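# Bend a rod into an upright arch between two sockets

## Task

Deform the rod into an arch that stands upright, with one of its ends seated in each of the board's two sockets.

## Robot and tools

Robot. Two arms, left_arm and right_arm, each with a two-finger parallel gripper and a wrist camera. left_arm sits on the +y side of the table, right_arm on the -y side. These names do not match left and right in the images. Their calibrated base origins in the scene frame are left_arm (-0.048, +0.356, +0.050) m and right_arm (+0.010, -0.348, +0.035) m, each turned only slightly about z. A two-camera stand is fixed behind the arms.

Frames. The scene frame has its origin on the table surface, halfway between the nominal bases, with +x pointing out over the table and +z up. Fixed cameras and the table are given in that frame. Everything about a hand is given in that arm's own base frame: printed positions, quaternions, Hand target, velocities, offsets and wrist-camera poses. A gripper's fingers point along its local +z and separate along its local y. end_effector_position is the point between the pads, about 1 cm short of the fingertips. Printed poses can be wrong by a few cm, more when the arm reaches far.

execute_actions(actions, cameras). actions is a list of actions. Each action is a list of up to 15 rows, one per 1/30 s control step; if there are fewer rows, the last row repeats. Every row is a single list of 14 numbers, each in [-1, 1], covering both arms even if only one moves: left dx, dy, dz, rx, ry, rz, opening, then right dx, dy, dz, rx, ry, rz, opening. The six pose numbers are offsets, not poses. They are measured along that arm's base axes from its Hand target as it stood when the action began, and every row of the action counts from that same start. A scale of 1.0 equals 0.6 m or 180 degrees. rx, ry, rz form one rotation vector, applied about the Hand target's position. Repeating an offset in a later action moves the arm further. All six zero means: stay at, or go back to, the current Hand target. opening is absolute: +1 is fully open (0.094 m) and -1 is shut. Writing 0 there is a real command, so resend the current value to leave a gripper alone. cameras is a list of names, ["all"] or []. Images come back by default only when actions is empty.

move(target, speed, blend, opening_speed, grip_force, blocking, cameras). target is one 14-number row laid out as above, or a list of up to 15 such rows. Every row is an offset from the same starting Hand targets, not from the previous row. Each gripper follows a straight line there and takes the shorter turn. speed is the top path speed in m/s, from 0.002 to 2.9 (default 0.25). Turning is capped at twice that value in rad/s. Give one number, or one per target. blend is in metres and rounds the corners of a list; 0 means stop at each point. opening_speed is how fast the opening command moves, in scale units per second, at least 0.2; use it to close gently. grip_force is the force cap per pad in newtons, 10 to 50, given as one value or one per arm. It stays set until changed, and lower values close slowly. blocking=false returns early while the move keeps going. A move lasts at most 10 s. It does not avoid obstacles or the other arm, and a faster move strays more and hits harder. The result adds a move: line with the ending (done, off_target, moving, held, fault) and any limits (paced means the pose was clipped; held means steps were withheld). done means at rest within 10 mm and 2 degrees of the target; it says nothing about contact.

wait(seconds 0 to 10) lets time run with the last commands held. stop() brakes a running move. zoom_image(camera, region) crops the newest image of cam_high, cam_low, cam_left_wrist or cam_right_wrist. region is [x0, y0, x1, y1] in pixels, at most 504 by 504. read_manual gives licence texts only. finished_scene(scene) ends the current scene, given by its number; the rod must stay in place without the robot.

Results. Hand target is the last commanded pose after clipping, and the next offsets count from it. A gripper often settles short of it. Waiting does not help, but the next command, even all zeros, asks again. If it still falls short, send the remaining distance. Orientation commands are clipped to within 40 degrees of the measured orientation each step. grip_measured is the measured opening on the command scale; with nothing held it reads up to about 2.5 mm wide. grip_effort_nm is the gripper motor's averaged effort (negative means closing) and is not a pad force. Joint positions end with the opening in metres. Joint torques include gravity, and joints 1 to 3 wrap at ±28 N m. Joint velocities reading within noise means the arm is still. Tool commands lists the current commands. Runs of actions also list positions at some steps. MOTOR HOT appears at 75 °C. At 90 °C the arm folds and stays idle. Pushing against something, holding a load or staying stretched out heats the motors.

Avoid. Do not let the rod or anything else leave the table, and do not release it while it is moving. Avoid fast impacts, hard shoves, and contact or squeezing between the two arms, including one gripper closing on the other's fingers. Keep clear of the wrist camera cables. Do not route a path near an arm's own base, because its shoulder posture may flip. A blocked arm keeps pressing: send its target back behind the gripper to relieve it. Small moves can go sideways or fail to happen, so check position and tilt after each move and correct them. Objects may be nudged now and then.

Each tool is called after ">>>" as a command line: name --argument value for each argument, lists and objects as JSON in quotes; but a table of rows of numbers goes row by row, as --pt "numbers of a row", without its own name.

## Session

>>> execute_actions --actions '[]'

Scene clock: 0.00 s.
left_arm: end_effector_position=(+0.3928, -0.0037, +0.0979) grip_measured=+1.000 grip_effort_nm=n/a end_effector_quat_wxyz=(+0.591, +0.012, +0.805, +0.048) | right_arm: end_effector_position=(+0.3938, -0.0013, +0.0810) grip_measured=+1.000 grip_effort_nm=n/a end_effector_quat_wxyz=(+0.555, +0.005, +0.831, +0.015)
Joint positions: left_arm=[-0.064 1.536 0.343 0.888 -0.125 0.058 0.094] | right_arm=[-0.019 1.544 0.379 0.772 -0.036 0.018 0.094]
Joint velocities: within noise
Joint torques (N m): no reading
Heat: left arm: 33 °C; right arm: 31 °C.
Hand target: left_arm +0.3964, -0.0039, +0.1072; +0.602, +0.011, +0.797, +0.048 | right_arm +0.3957, -0.0014, +0.0851; +0.560, +0.005, +0.829, +0.015
Tool commands: left_gripper/opening=+1.0 right_gripper/opening=+1.0

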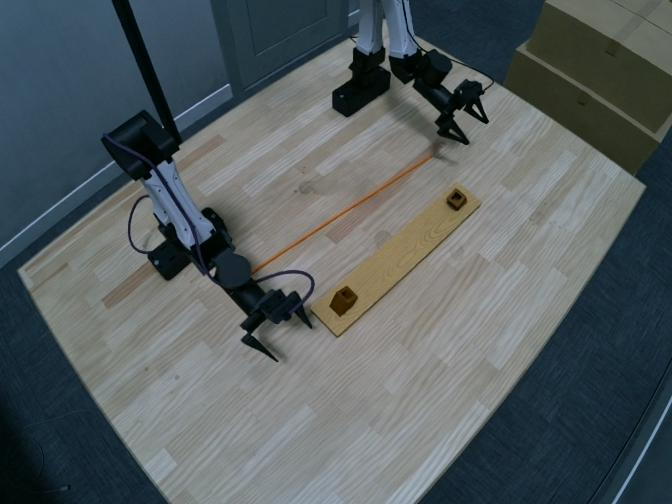

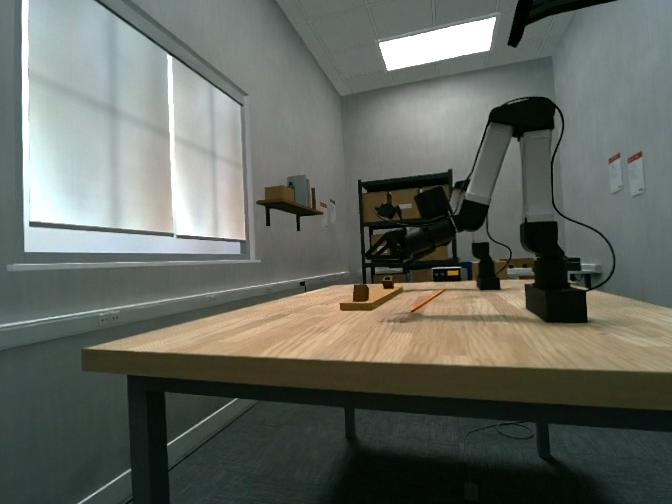

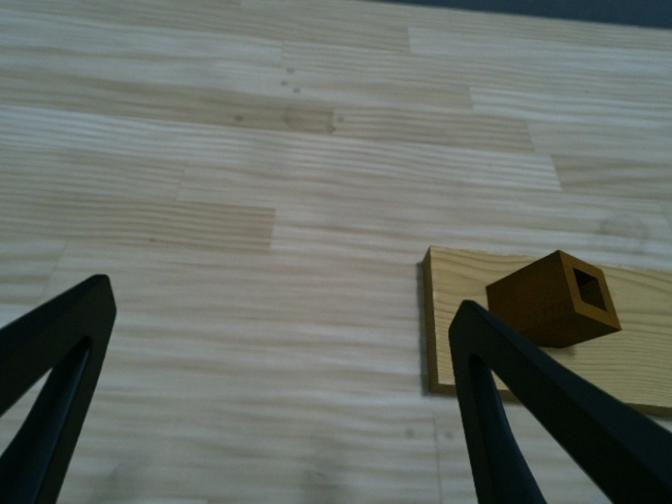

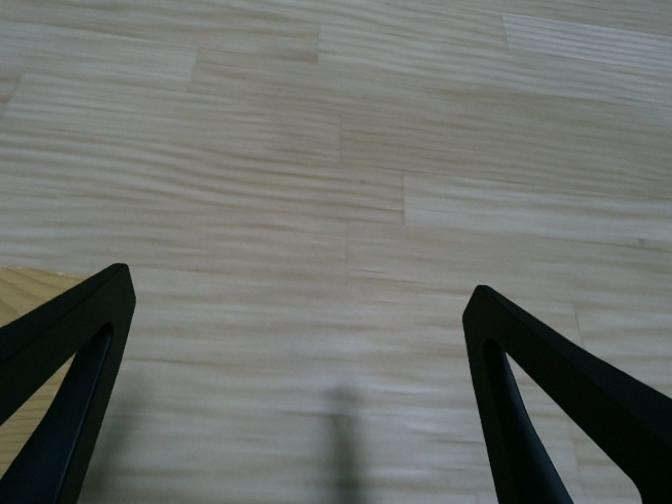

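>>> zoom_image --camera "cam_high" --region '[230, 130, 500, 350]'

>>> zoom_image --camera "cam_low" --region '[320, 250, 480, 330]'

>>> zoom_image --camera "cam_left_wrist" --region '[400, 200, 672, 430]'

Scaled by 1.867 from the camera's 672x504 image, which has a finer 960x720 frame.

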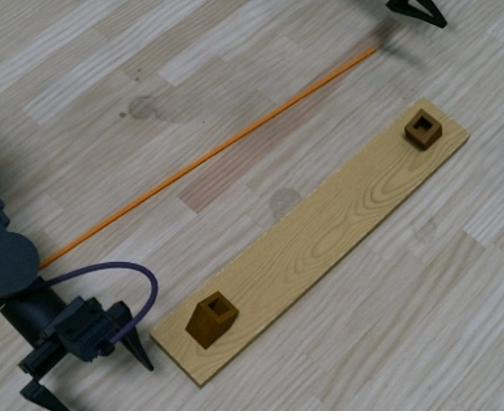

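Scaled by 3.150 from the camera's 672x504 image, which has a finer 960x720 frame.

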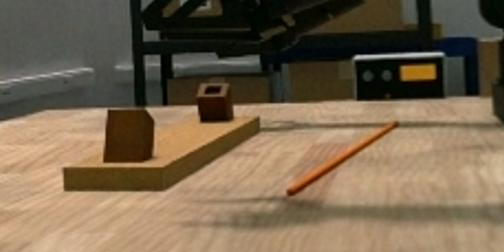

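Scaled by 1.853 from the camera's 672x504 image, which has a finer 960x720 frame.

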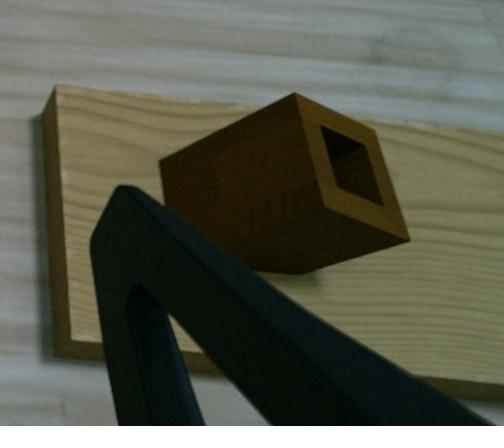

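>>> move --target '[-0.16,-0.327,0.322,0,0.19,0,1,-0.193,0.333,0.358,0,0.156,0,1]' --cameras '["all"]'

Scene clock: 129.10 s.
left_arm: end_effector_position=(+0.2984, -0.1980, +0.2915) grip_measured=+1.000 grip_effort_nm=0.00 end_effector_quat_wxyz=(+0.333, +0.033, +0.941, +0.052) | right_arm: end_effector_position=(+0.2784, +0.1978, +0.2965) grip_measured=+1.000 grip_effort_nm=-0.02 end_effector_quat_wxyz=(+0.341, +0.005, +0.940, +0.017)
Joint positions: left_arm=[-0.841 1.599 1.835 -1.366 -0.547 -0.646 0.094] | right_arm=[0.858 1.476 1.722 -1.295 0.485 0.735 0.094]
Joint torques (N m): left_arm=[-0.38 -6.23 10.24 1.3 -0.46 -0.03] | right_arm=[-0.05 -4.66 9.32 1.07 0.44 0.05]
Heat: left arm: 40 °C; right arm: 35 °C.
Hand target: left_arm +0.3003, -0.2001, +0.3003; +0.341, +0.025, +0.939, +0.042 | right_arm +0.2800, +0.1984, +0.2998; +0.342, +0.009, +0.940, +0.013
Off the commanded pose: left_arm 0.009 m, 2 deg | right_arm 0.004 m, 1 deg.
move: done

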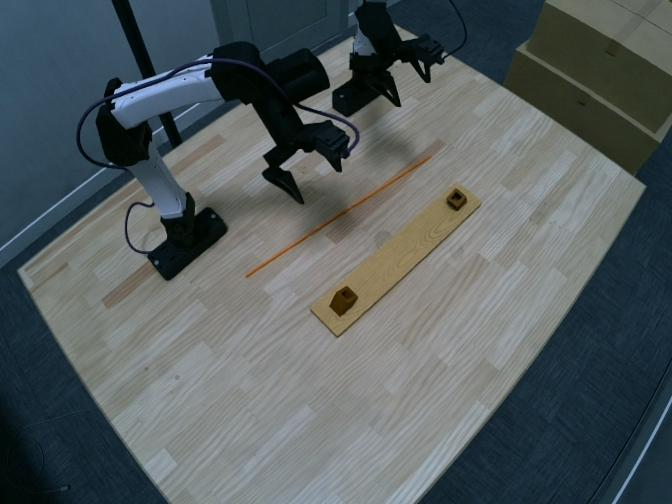

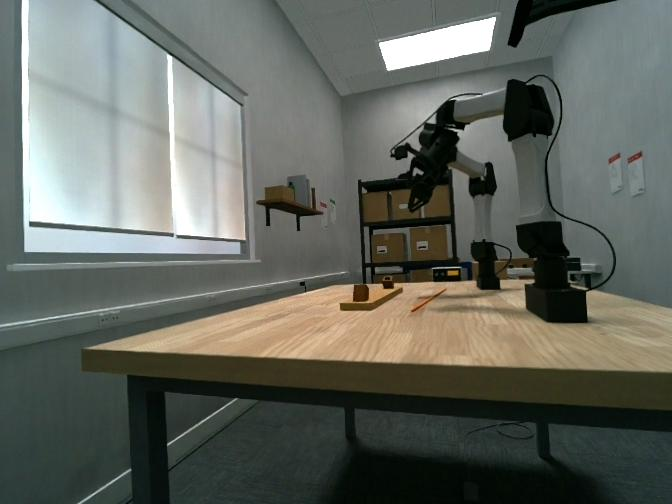

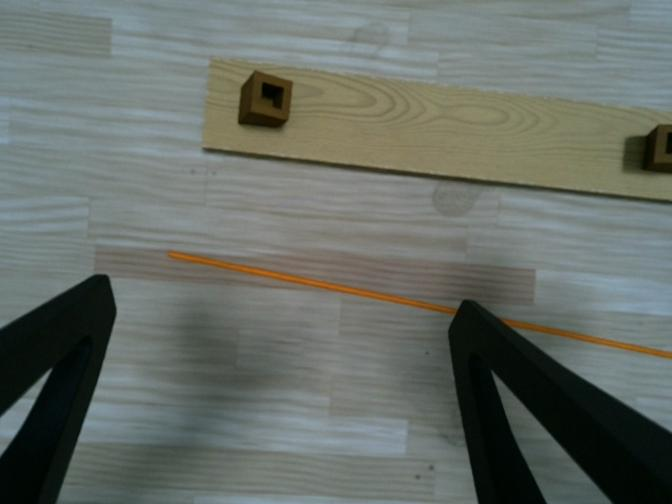

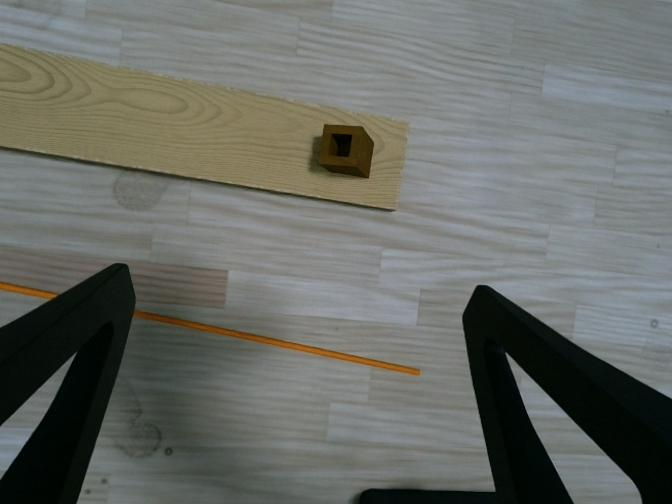

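>>> zoom_image --camera "cam_left_wrist" --region '[200, 50, 320, 140]'

>>> zoom_image --camera "cam_right_wrist" --region '[290, 100, 420, 220]'

Scaled by 4.200 from the camera's 672x504 image, which has a finer 960x720 frame.

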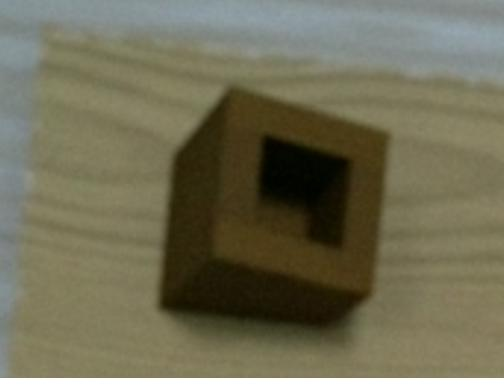

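Scaled by 3.877 from the camera's 672x504 image, which has a finer 960x720 frame.

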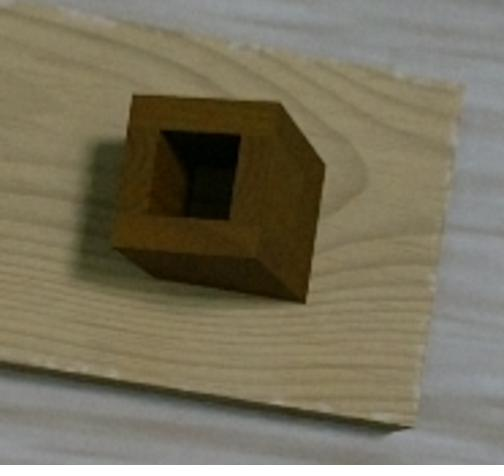

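>>> move --target '[-0.0143,0.1782,-0.3338,0.1681,0.1852,-0.5061,0.2,-0.1612,-0.1462,-0.308,-0.1647,0.177,0.4382,0.2]' --cameras '["all"]'

Scene clock: 234.87 s.
left_arm: end_effector_position=(+0.2945, -0.0989, +0.1034) grip_measured=+0.202 grip_effort_nm=-0.09 end_effector_quat_wxyz=(+0.012, +0.756, +0.654, -0.001) | right_arm: end_effector_position=(+0.1920, +0.1140, +0.1216) grip_measured=+0.202 grip_effort_nm=-0.13 end_effector_quat_wxyz=(+0.024, -0.647, +0.762, -0.013)
Joint positions: left_arm=[-0.316 1.702 1.366 -1.215 0.014 1.399 0.056] | right_arm=[0.55 1.334 1.091 -1.275 0.019 -0.858 0.056]
Joint torques (N m): left_arm=[0.44 -7.56 5.93 0.31 -0.11 0.16] | right_arm=[-0.81 -3.49 5.76 0.09 -0.25 -0.29]
Heat: left arm: 44 °C; right arm: 35 °C.
Hand target: left_arm +0.2918, -0.0931, +0.1000; +0.000, +0.757, +0.653, +0.000 | right_arm +0.1833, +0.1107, +0.1151; +0.001, -0.652, +0.758, +0.000
Off the commanded pose: left_arm 0.007 m, 1 deg | right_arm 0.011 m, 3 deg.
move: off_target (right_arm)

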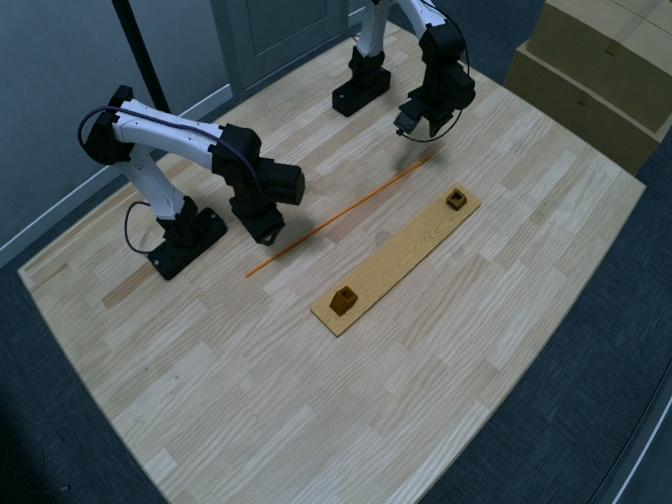

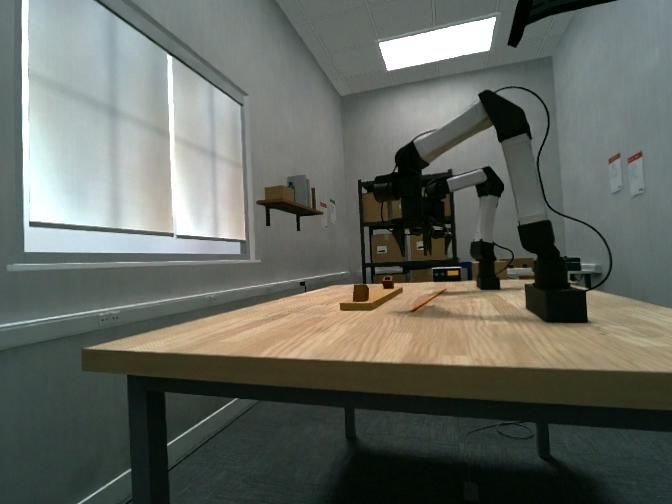

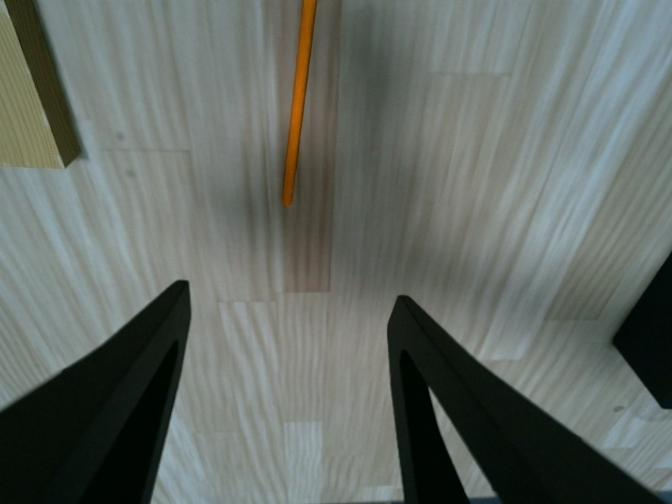

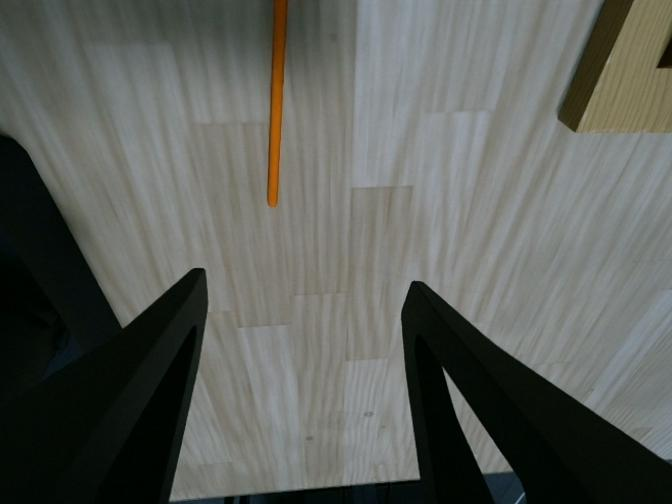

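>>> move --target '[0.0103,0.0107,-0.1717,0.006,0.0045,0,0.2,-0.0147,-0.0183,-0.1777,-0.003,0.015,0,0.2]' --cameras '["all"]'

Scene clock: 279.90 s.
left_arm: end_effector_position=(+0.2961, -0.0910, -0.0013) grip_measured=+0.202 grip_effort_nm=-0.09 end_effector_quat_wxyz=(-0.010, +0.756, +0.654, -0.006) | right_arm: end_effector_position=(+0.1776, +0.0990, +0.0139) grip_measured=+0.202 grip_effort_nm=-0.13 end_effector_quat_wxyz=(-0.015, -0.650, +0.760, +0.000)
Joint positions: left_arm=[-0.298 1.854 1.117 -0.856 -0.001 1.417 0.056] | right_arm=[0.513 1.44 0.733 -0.894 0.006 -0.902 0.056]
Joint torques (N m): left_arm=[0.39 -8.54 5.42 0.45 -0.09 0.16] | right_arm=[-0.79 -3.56 5.19 0.33 -0.28 -0.22]
Heat: left arm: 43 °C; right arm: 34 °C.
Hand target: left_arm +0.2980, -0.0867, -0.0029; -0.011, +0.757, +0.653, +0.001 | right_arm +0.1745, +0.0997, +0.0085; -0.020, -0.652, +0.758, +0.012
Off the commanded pose: left_arm 0.005 m, 1 deg | right_arm 0.006 m, 2 deg.
move: done

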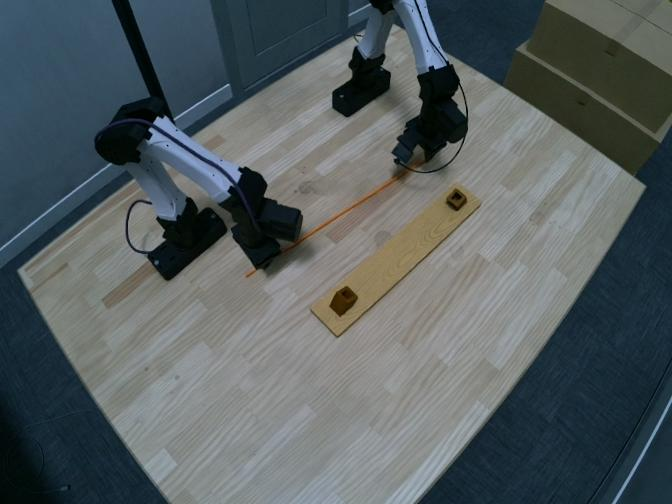

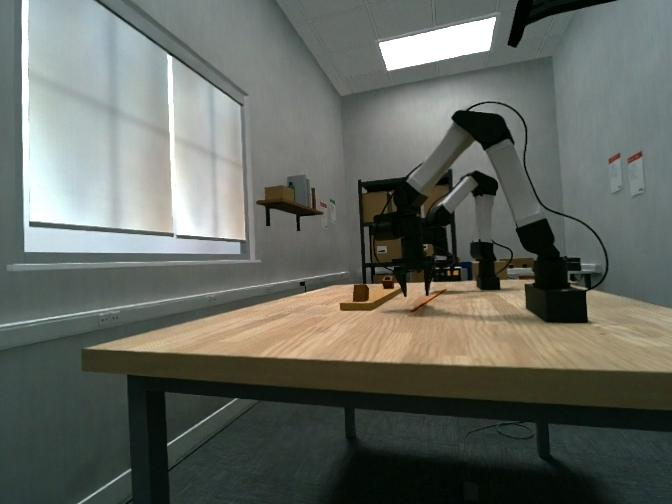

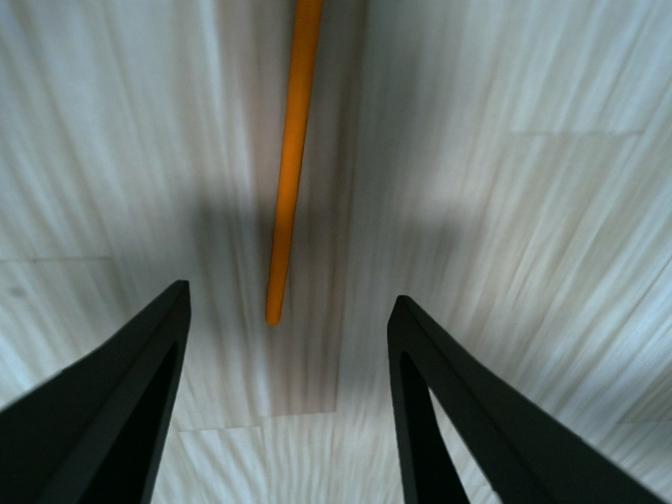

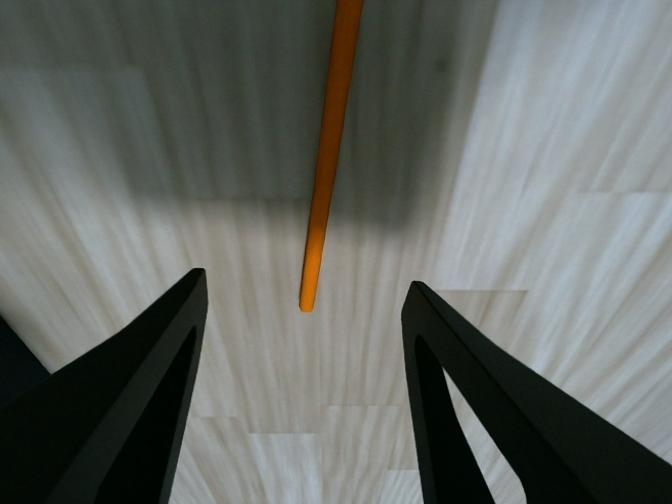

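>>> move --target '[0.01,-0.0017,-0.05,0,-0.006,0,-0.2,0.01,0.0117,-0.05,0.005,-0.006,0,-0.2]' --speed 0.08 --cameras '["all"]'

Scene clock: 302.67 s.
left_arm: end_effector_position=(+0.3034, -0.0924, -0.0300) grip_measured=-0.198 grip_effort_nm=-0.09 end_effector_quat_wxyz=(-0.001, +0.756, +0.654, +0.002) | right_arm: end_effector_position=(+0.1855, +0.1044, -0.0159) grip_measured=-0.198 grip_effort_nm=-0.13 end_effector_quat_wxyz=(-0.003, -0.650, +0.760, +0.000)
Joint positions: left_arm=[-0.298 1.918 1.072 -0.724 -0.005 1.417 0.038] | right_arm=[0.513 1.525 0.672 -0.723 0.001 -0.902 0.038]
Joint torques (N m): left_arm=[0.18 -8.58 4.85 0.53 -0.14 0.14] | right_arm=[0.1 -3.96 4.75 0.35 -0.27 -0.1]
Heat: left arm: 40 °C; right arm: 33 °C.
Hand target: left_arm +0.3039, -0.0877, -0.0330; -0.005, +0.757, +0.653, +0.008 | right_arm +0.1804, +0.1067, -0.0215; -0.008, -0.652, +0.758, +0.012
Off the commanded pose: left_arm 0.006 m, 1 deg | right_arm 0.008 m, 1 deg.
move: done

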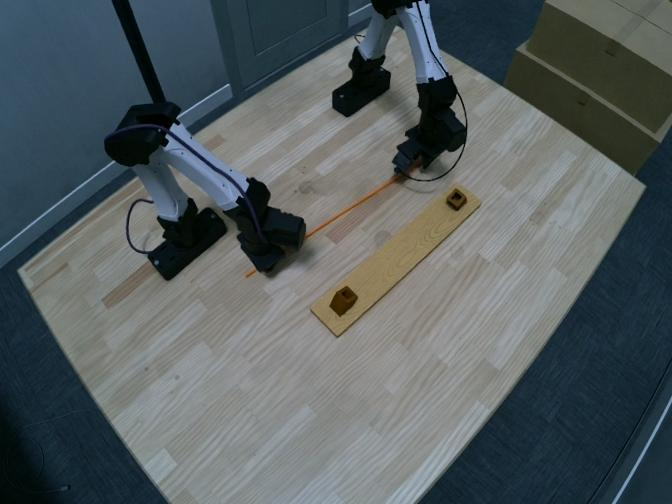

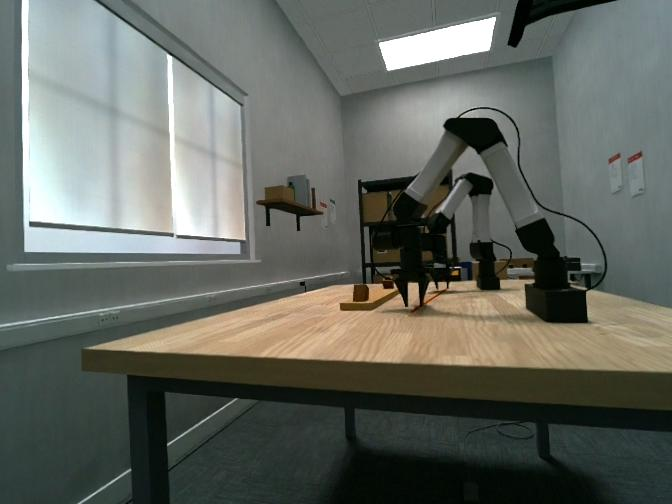

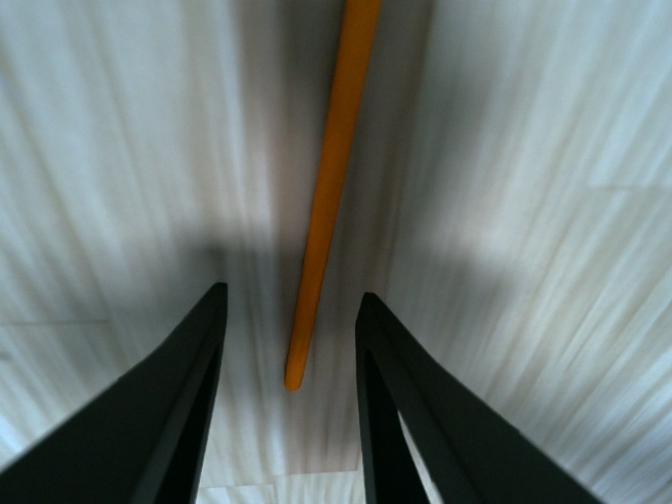

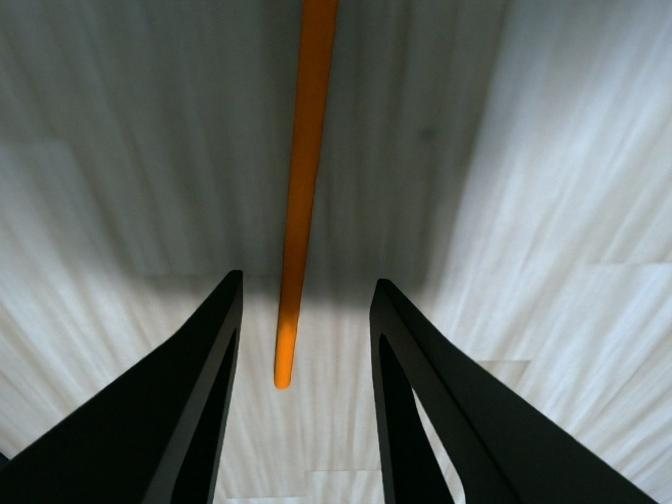

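>>> move --pt "0 0 -0.0125 0 0 0 -0.3 0 0 -0.0125 0 0 0 -0.3" --pt "0 0 -0.0125 0 0 0 -1 0 0 -0.0125 0 0 0 -1" --speed 0.04 --opening_speed 0.4 --cameras '["all"]'

Scene clock: 317.67 s.
left_arm: end_effector_position=(+0.3043, -0.0926, -0.0366) grip_measured=-0.886 grip_effort_nm=-1.01 end_effector_quat_wxyz=(+0.000, +0.756, +0.654, +0.003) | right_arm: end_effector_position=(+0.1874, +0.1056, -0.0218) grip_measured=-0.880 grip_effort_nm=-1.04 end_effector_quat_wxyz=(+0.001, -0.650, +0.760, -0.001)
Joint positions: left_arm=[-0.298 1.933 1.061 -0.695 -0.005 1.417 0.005] | right_arm=[0.513 1.542 0.66 -0.685 0.001 -0.902 0.006]
Joint torques (N m): left_arm=[0.28 -8.42 4.89 0.51 -0.07 0.16] | right_arm=[0.09 -3.63 4.4 0.37 -0.27 -0.1]
Heat: left arm: 40 °C; right arm: 32 °C.
Hand target: left_arm +0.3039, -0.0877, -0.0405; -0.005, +0.757, +0.653, +0.008 | right_arm +0.1804, +0.1067, -0.0290; -0.008, -0.652, +0.758, +0.012
Off the commanded pose: left_arm 0.006 m, 1 deg | right_arm 0.010 m, 2 deg.
move: done

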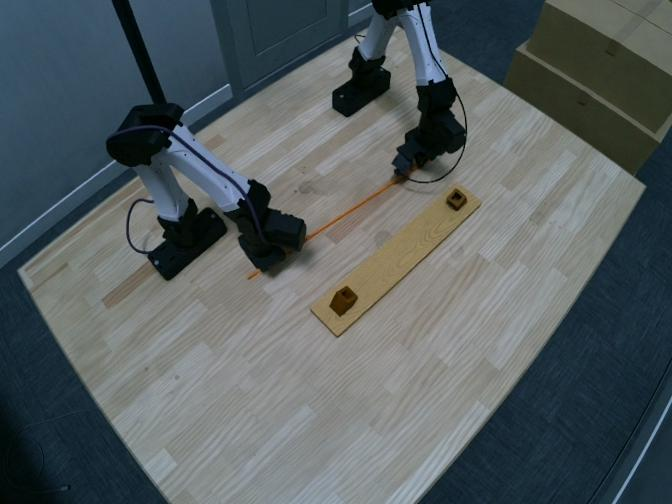

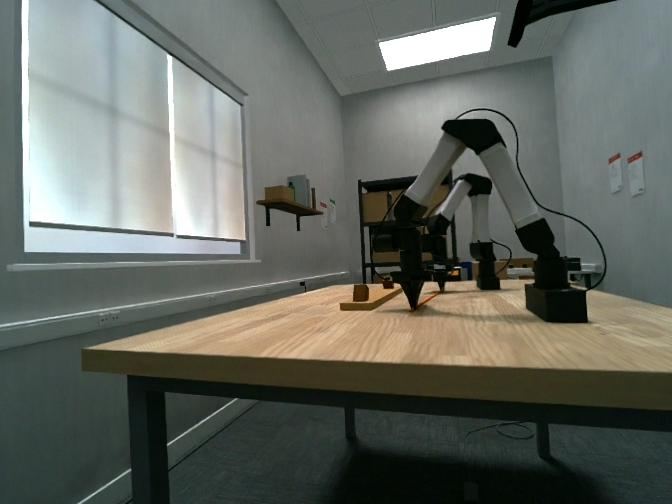

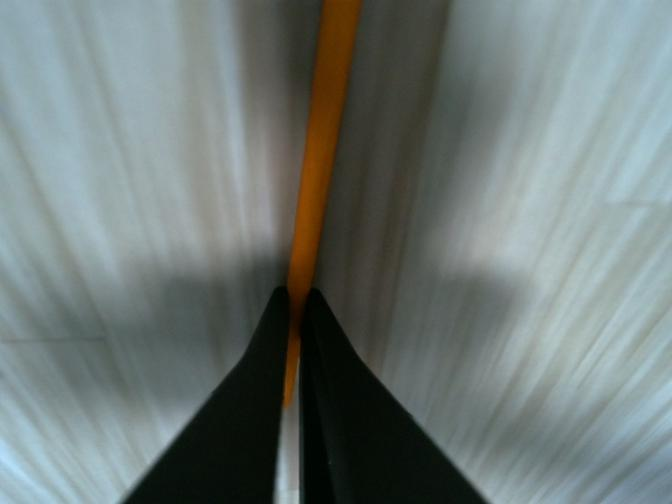

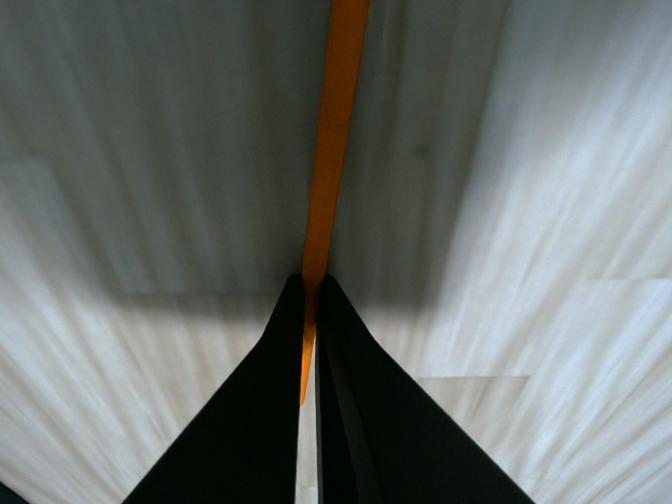

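>>> move --pt "0 0 0.15 0 0 0 -1 0 0 0.15 0 0 0 -1" --pt "0.2117 0.0022 0.351 -0.0457 -0.3857 0.02 -1 0.3032 0 0.357 -0.0439 -0.3953 0.0224 -1" --speed 0.15 --blend '[0.03,0]' --cameras '["all"]'

Scene clock: 430.20 s.
left_arm: end_effector_position=(+0.4301, -0.0864, +0.1708) grip_measured=-0.887 grip_effort_nm=-1.03 end_effector_quat_wxyz=(+0.414, +0.597, +0.565, +0.390) | right_arm: end_effector_position=(+0.3610, +0.1074, +0.1913) grip_measured=-0.881 grip_effort_nm=-1.04 end_effector_quat_wxyz=(-0.395, +0.557, -0.600, +0.417)
Joint positions: left_arm=[-0.281 1.44 0.72 0.352 -0.209 1.489 0.005] | right_arm=[0.537 1.193 0.637 0.143 0.561 -1.331 0.006]
Joint torques (N m): left_arm=[0.01 -5.81 6.74 2.7 0 0.08] | right_arm=[-0.53 -3.28 6.72 2.28 0.13 -0.1]
Heat: left arm: 42 °C; right arm: 30 °C.
Hand target: left_arm +0.4309, -0.0865, +0.1700; +0.418, +0.597, +0.561, +0.393 | right_arm +0.3623, +0.1068, +0.1850; -0.391, +0.560, -0.598, +0.419
Off the commanded pose: left_arm 0.001 m, 1 deg | right_arm 0.006 m, 1 deg.
move: done

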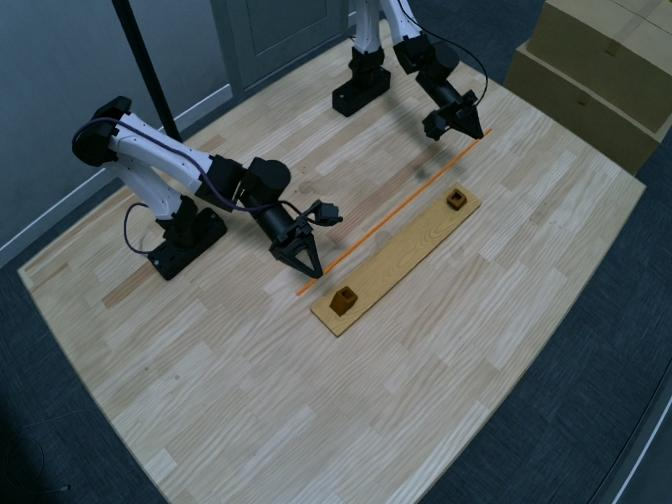

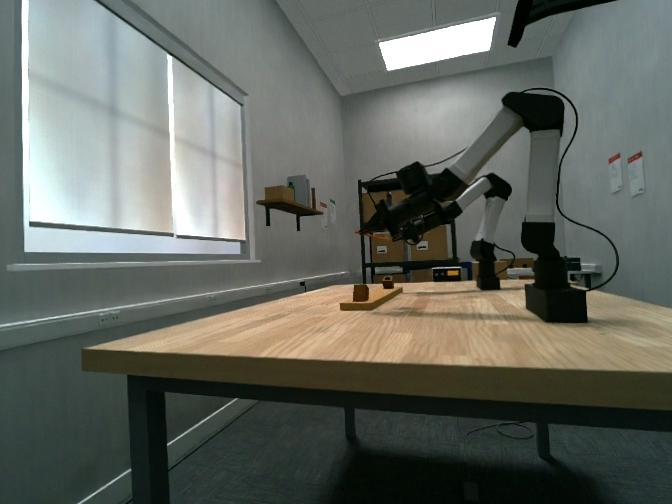

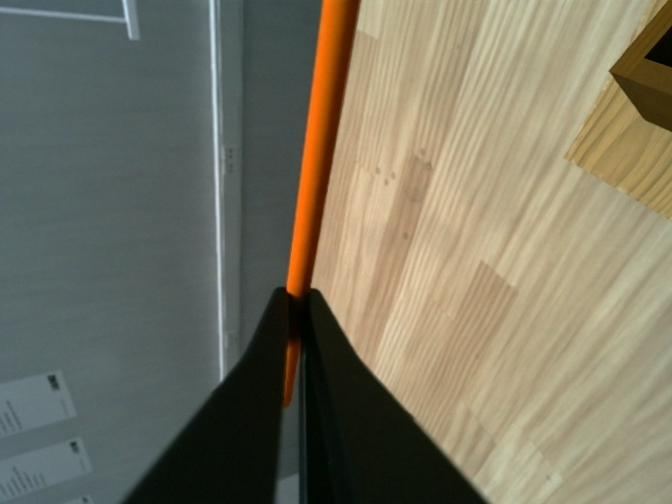

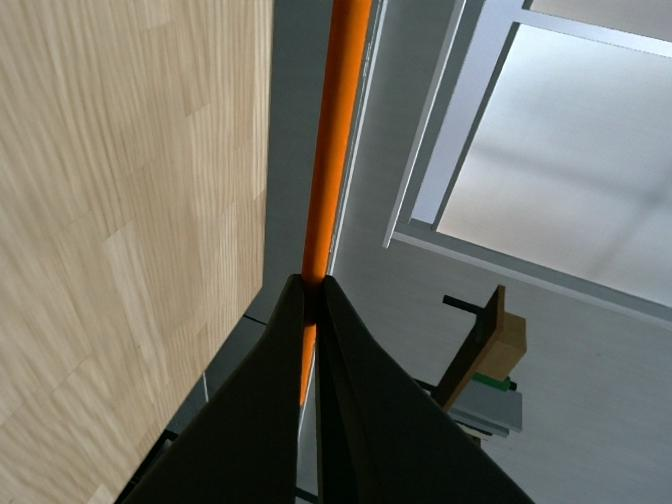

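>>> move --pt "0.008 -0.0102 -0.0224 -0.1109 0.0069 0 -1 0.0116 0.0099 -0.0224 0.1109 -0.0074 0 -1" --pt "0.0161 -0.0305 -0.0448 -0.194 0.0121 0 -1 0.0231 0.0297 -0.0448 0.194 -0.0129 0 -1" --speed 0.12 --blend '[0.01,0]' --cameras '["all"]'

Scene clock: 522.37 s.
left_arm: end_effector_position=(+0.4419, -0.0974, +0.1421) grip_measured=-0.887 grip_effort_nm=-1.03 end_effector_quat_wxyz=(+0.550, +0.454, +0.666, +0.219) | right_arm: end_effector_position=(+0.3764, +0.1185, +0.1635) grip_measured=-0.881 grip_effort_nm=-1.05 end_effector_quat_wxyz=(+0.543, -0.409, +0.688, -0.254)
Joint positions: left_arm=[-0.216 1.578 0.644 0.631 0.003 0.978 0.005] | right_arm=[0.452 1.298 0.502 0.493 0.339 -0.871 0.006]
Joint torques (N m): left_arm=[-0.09 -6.52 6.35 2.86 0.51 -0.27] | right_arm=[-0.47 -3.7 6.34 2.47 -0.36 0.35]
Heat: left arm: 41 °C; right arm: 34 °C.
Hand target: left_arm +0.4406, -0.1047, +0.1433; +0.567, +0.451, +0.660, +0.196 | right_arm +0.3762, +0.1245, +0.1583; +0.553, -0.408, +0.688, -0.231
Off the commanded pose: left_arm 0.008 m, 3 deg | right_arm 0.008 m, 3 deg.
move: off_target (left_arm, right_arm)

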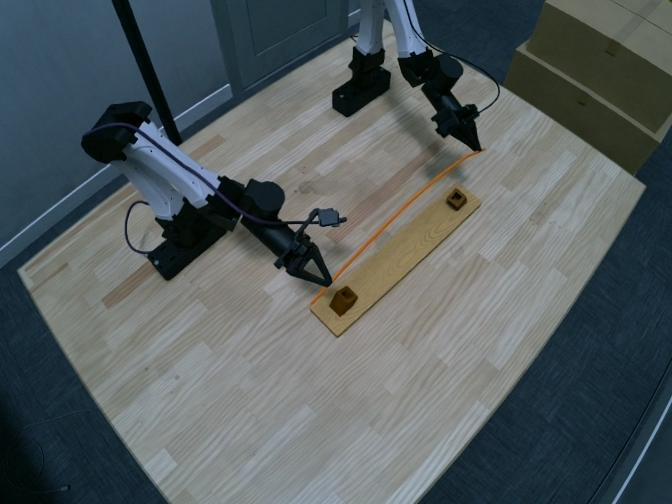

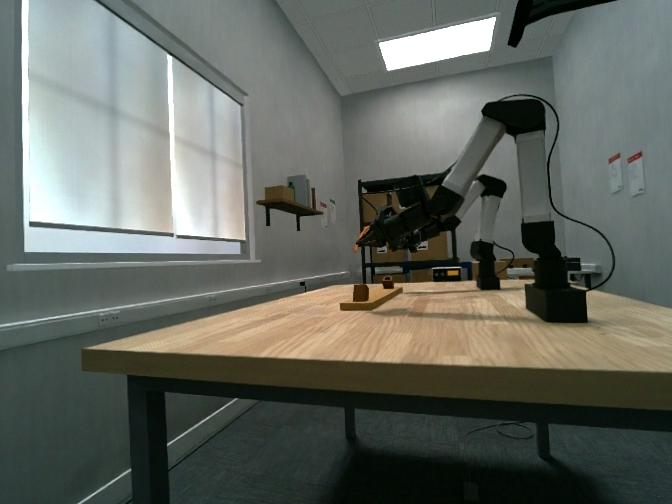

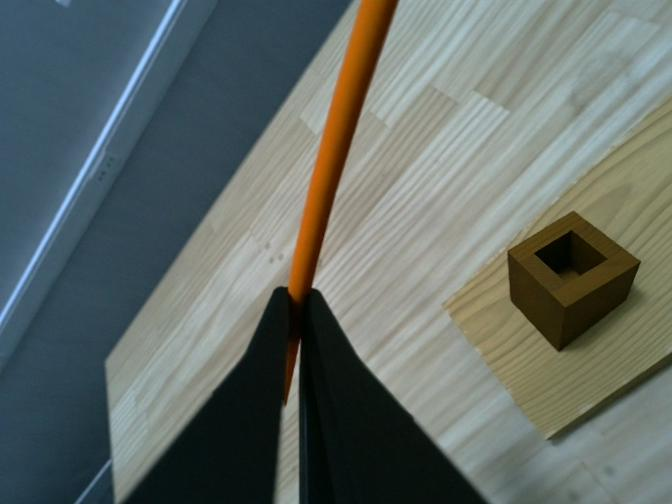

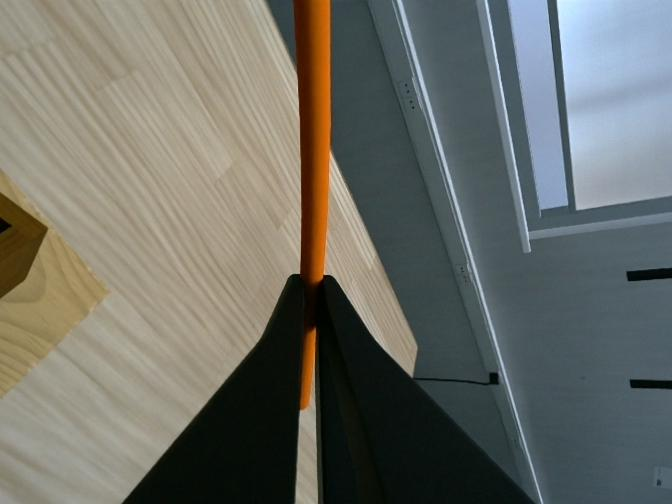

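>>> move --pt "0.008 -0.0305 -0.0224 -0.0832 0.0052 0 -1 0.0116 0.0297 -0.0224 0.0832 -0.0055 0 -1" --pt "0.0181 -0.0697 -0.0504 -0.1664 0.0104 0 -1 0.026 0.0679 -0.0504 0.1664 -0.011 0 -1" --pt "0.0241 -0.1147 -0.0672 -0.1941 0.0121 0 -1 0.0347 0.1118 -0.0672 0.1941 -0.0129 0 -1" --speed 0.12 --blend '[0.01,0.01,0]' --cameras '["all"]'

Scene clock: 546.97 s.
left_arm: end_effector_position=(+0.4539, -0.1476, +0.0862) grip_measured=-0.887 grip_effort_nm=-1.03 end_effector_quat_wxyz=(+0.640, +0.256, +0.724, +0.021) | right_arm: end_effector_position=(+0.3937, +0.1671, +0.1062) grip_measured=-0.881 grip_effort_nm=-1.05 end_effector_quat_wxyz=(+0.642, -0.216, +0.733, -0.064)
Joint positions: left_arm=[-0.319 1.966 0.614 1.171 -0.012 0.37 0.005] | right_arm=[0.541 1.772 0.444 1.148 0.349 -0.324 0.006]
Joint torques (N m): left_arm=[-2.89 -8.16 7.69 2.98 0.59 -0.24] | right_arm=[1.95 -5.42 7.88 2.63 -0.45 0.32]
Heat: left arm: 44 °C; right arm: 38 °C.
Hand target: left_arm +0.4551, -0.1735, +0.1029; +0.664, +0.264, +0.699, -0.020 | right_arm +0.3970, +0.1916, +0.1180; +0.664, -0.219, +0.715, -0.022
Off the commanded pose: left_arm 0.031 m, 6 deg | right_arm 0.027 m, 6 deg.
move: off_target (left_arm, right_arm)

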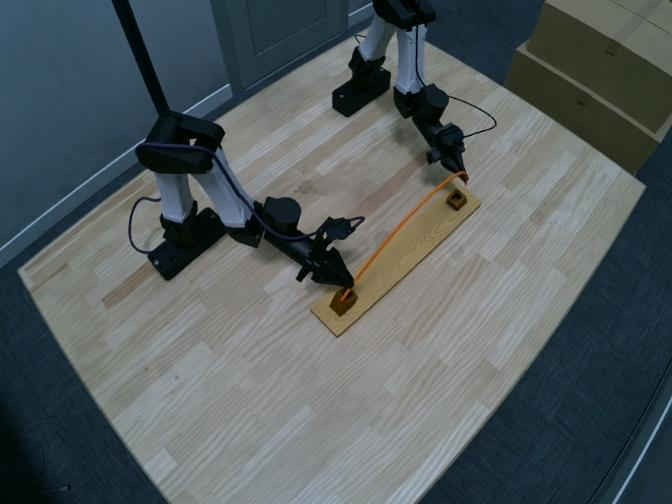

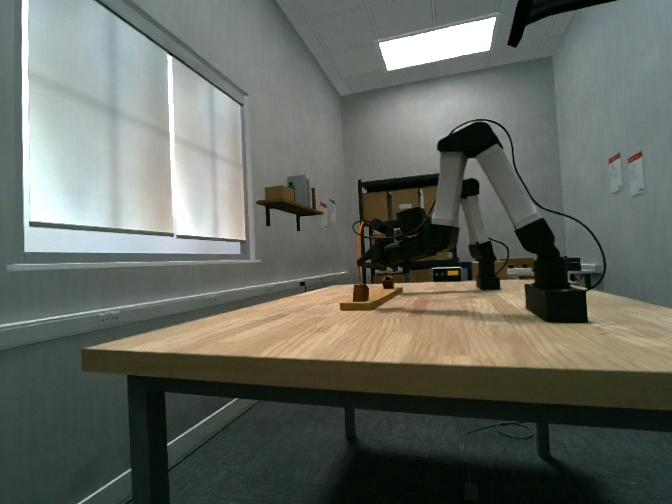

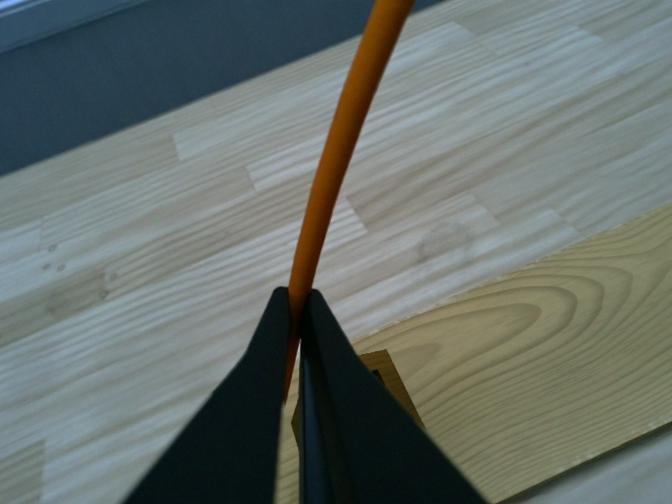

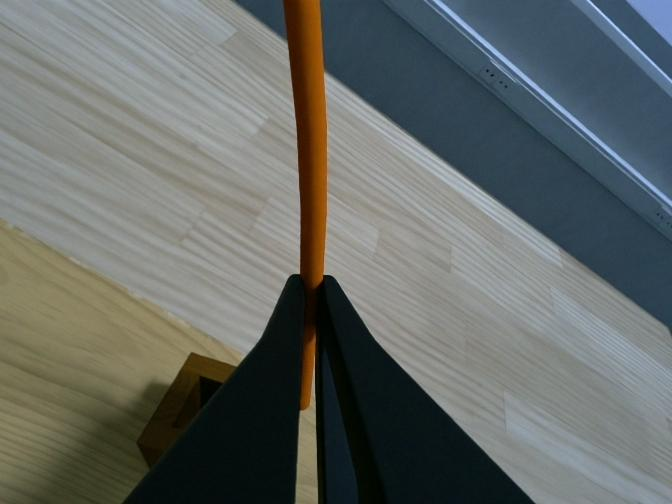

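>>> zoom_image --camera "cam_left_wrist" --region '[220, 320, 480, 504]'

>>> zoom_image --camera "cam_right_wrist" --region '[100, 320, 360, 504]'

>>> zoom_image --camera "cam_high" --region '[290, 150, 500, 350]'

Scaled by 1.938 from the camera's 672x504 image, which has a finer 960x720 frame.

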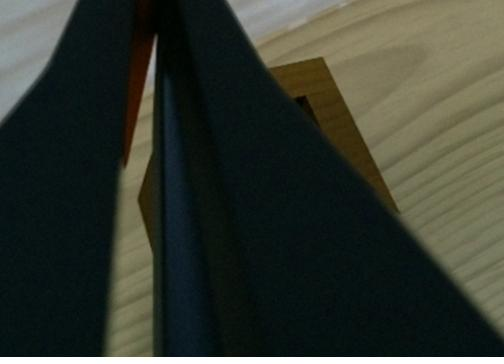

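Scaled by 1.938 from the camera's 672x504 image, which has a finer 960x720 frame.

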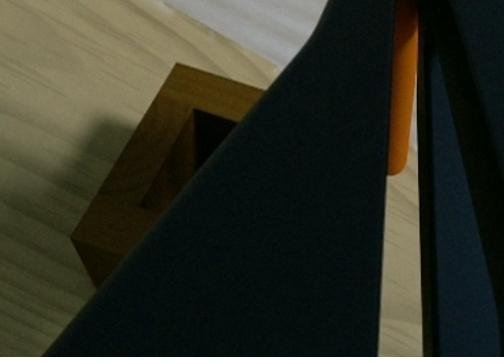

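Scaled by 2.400 from the camera's 672x504 image, which has a finer 960x720 frame.

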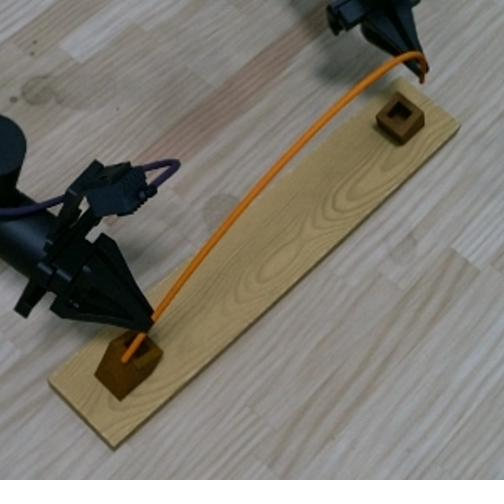

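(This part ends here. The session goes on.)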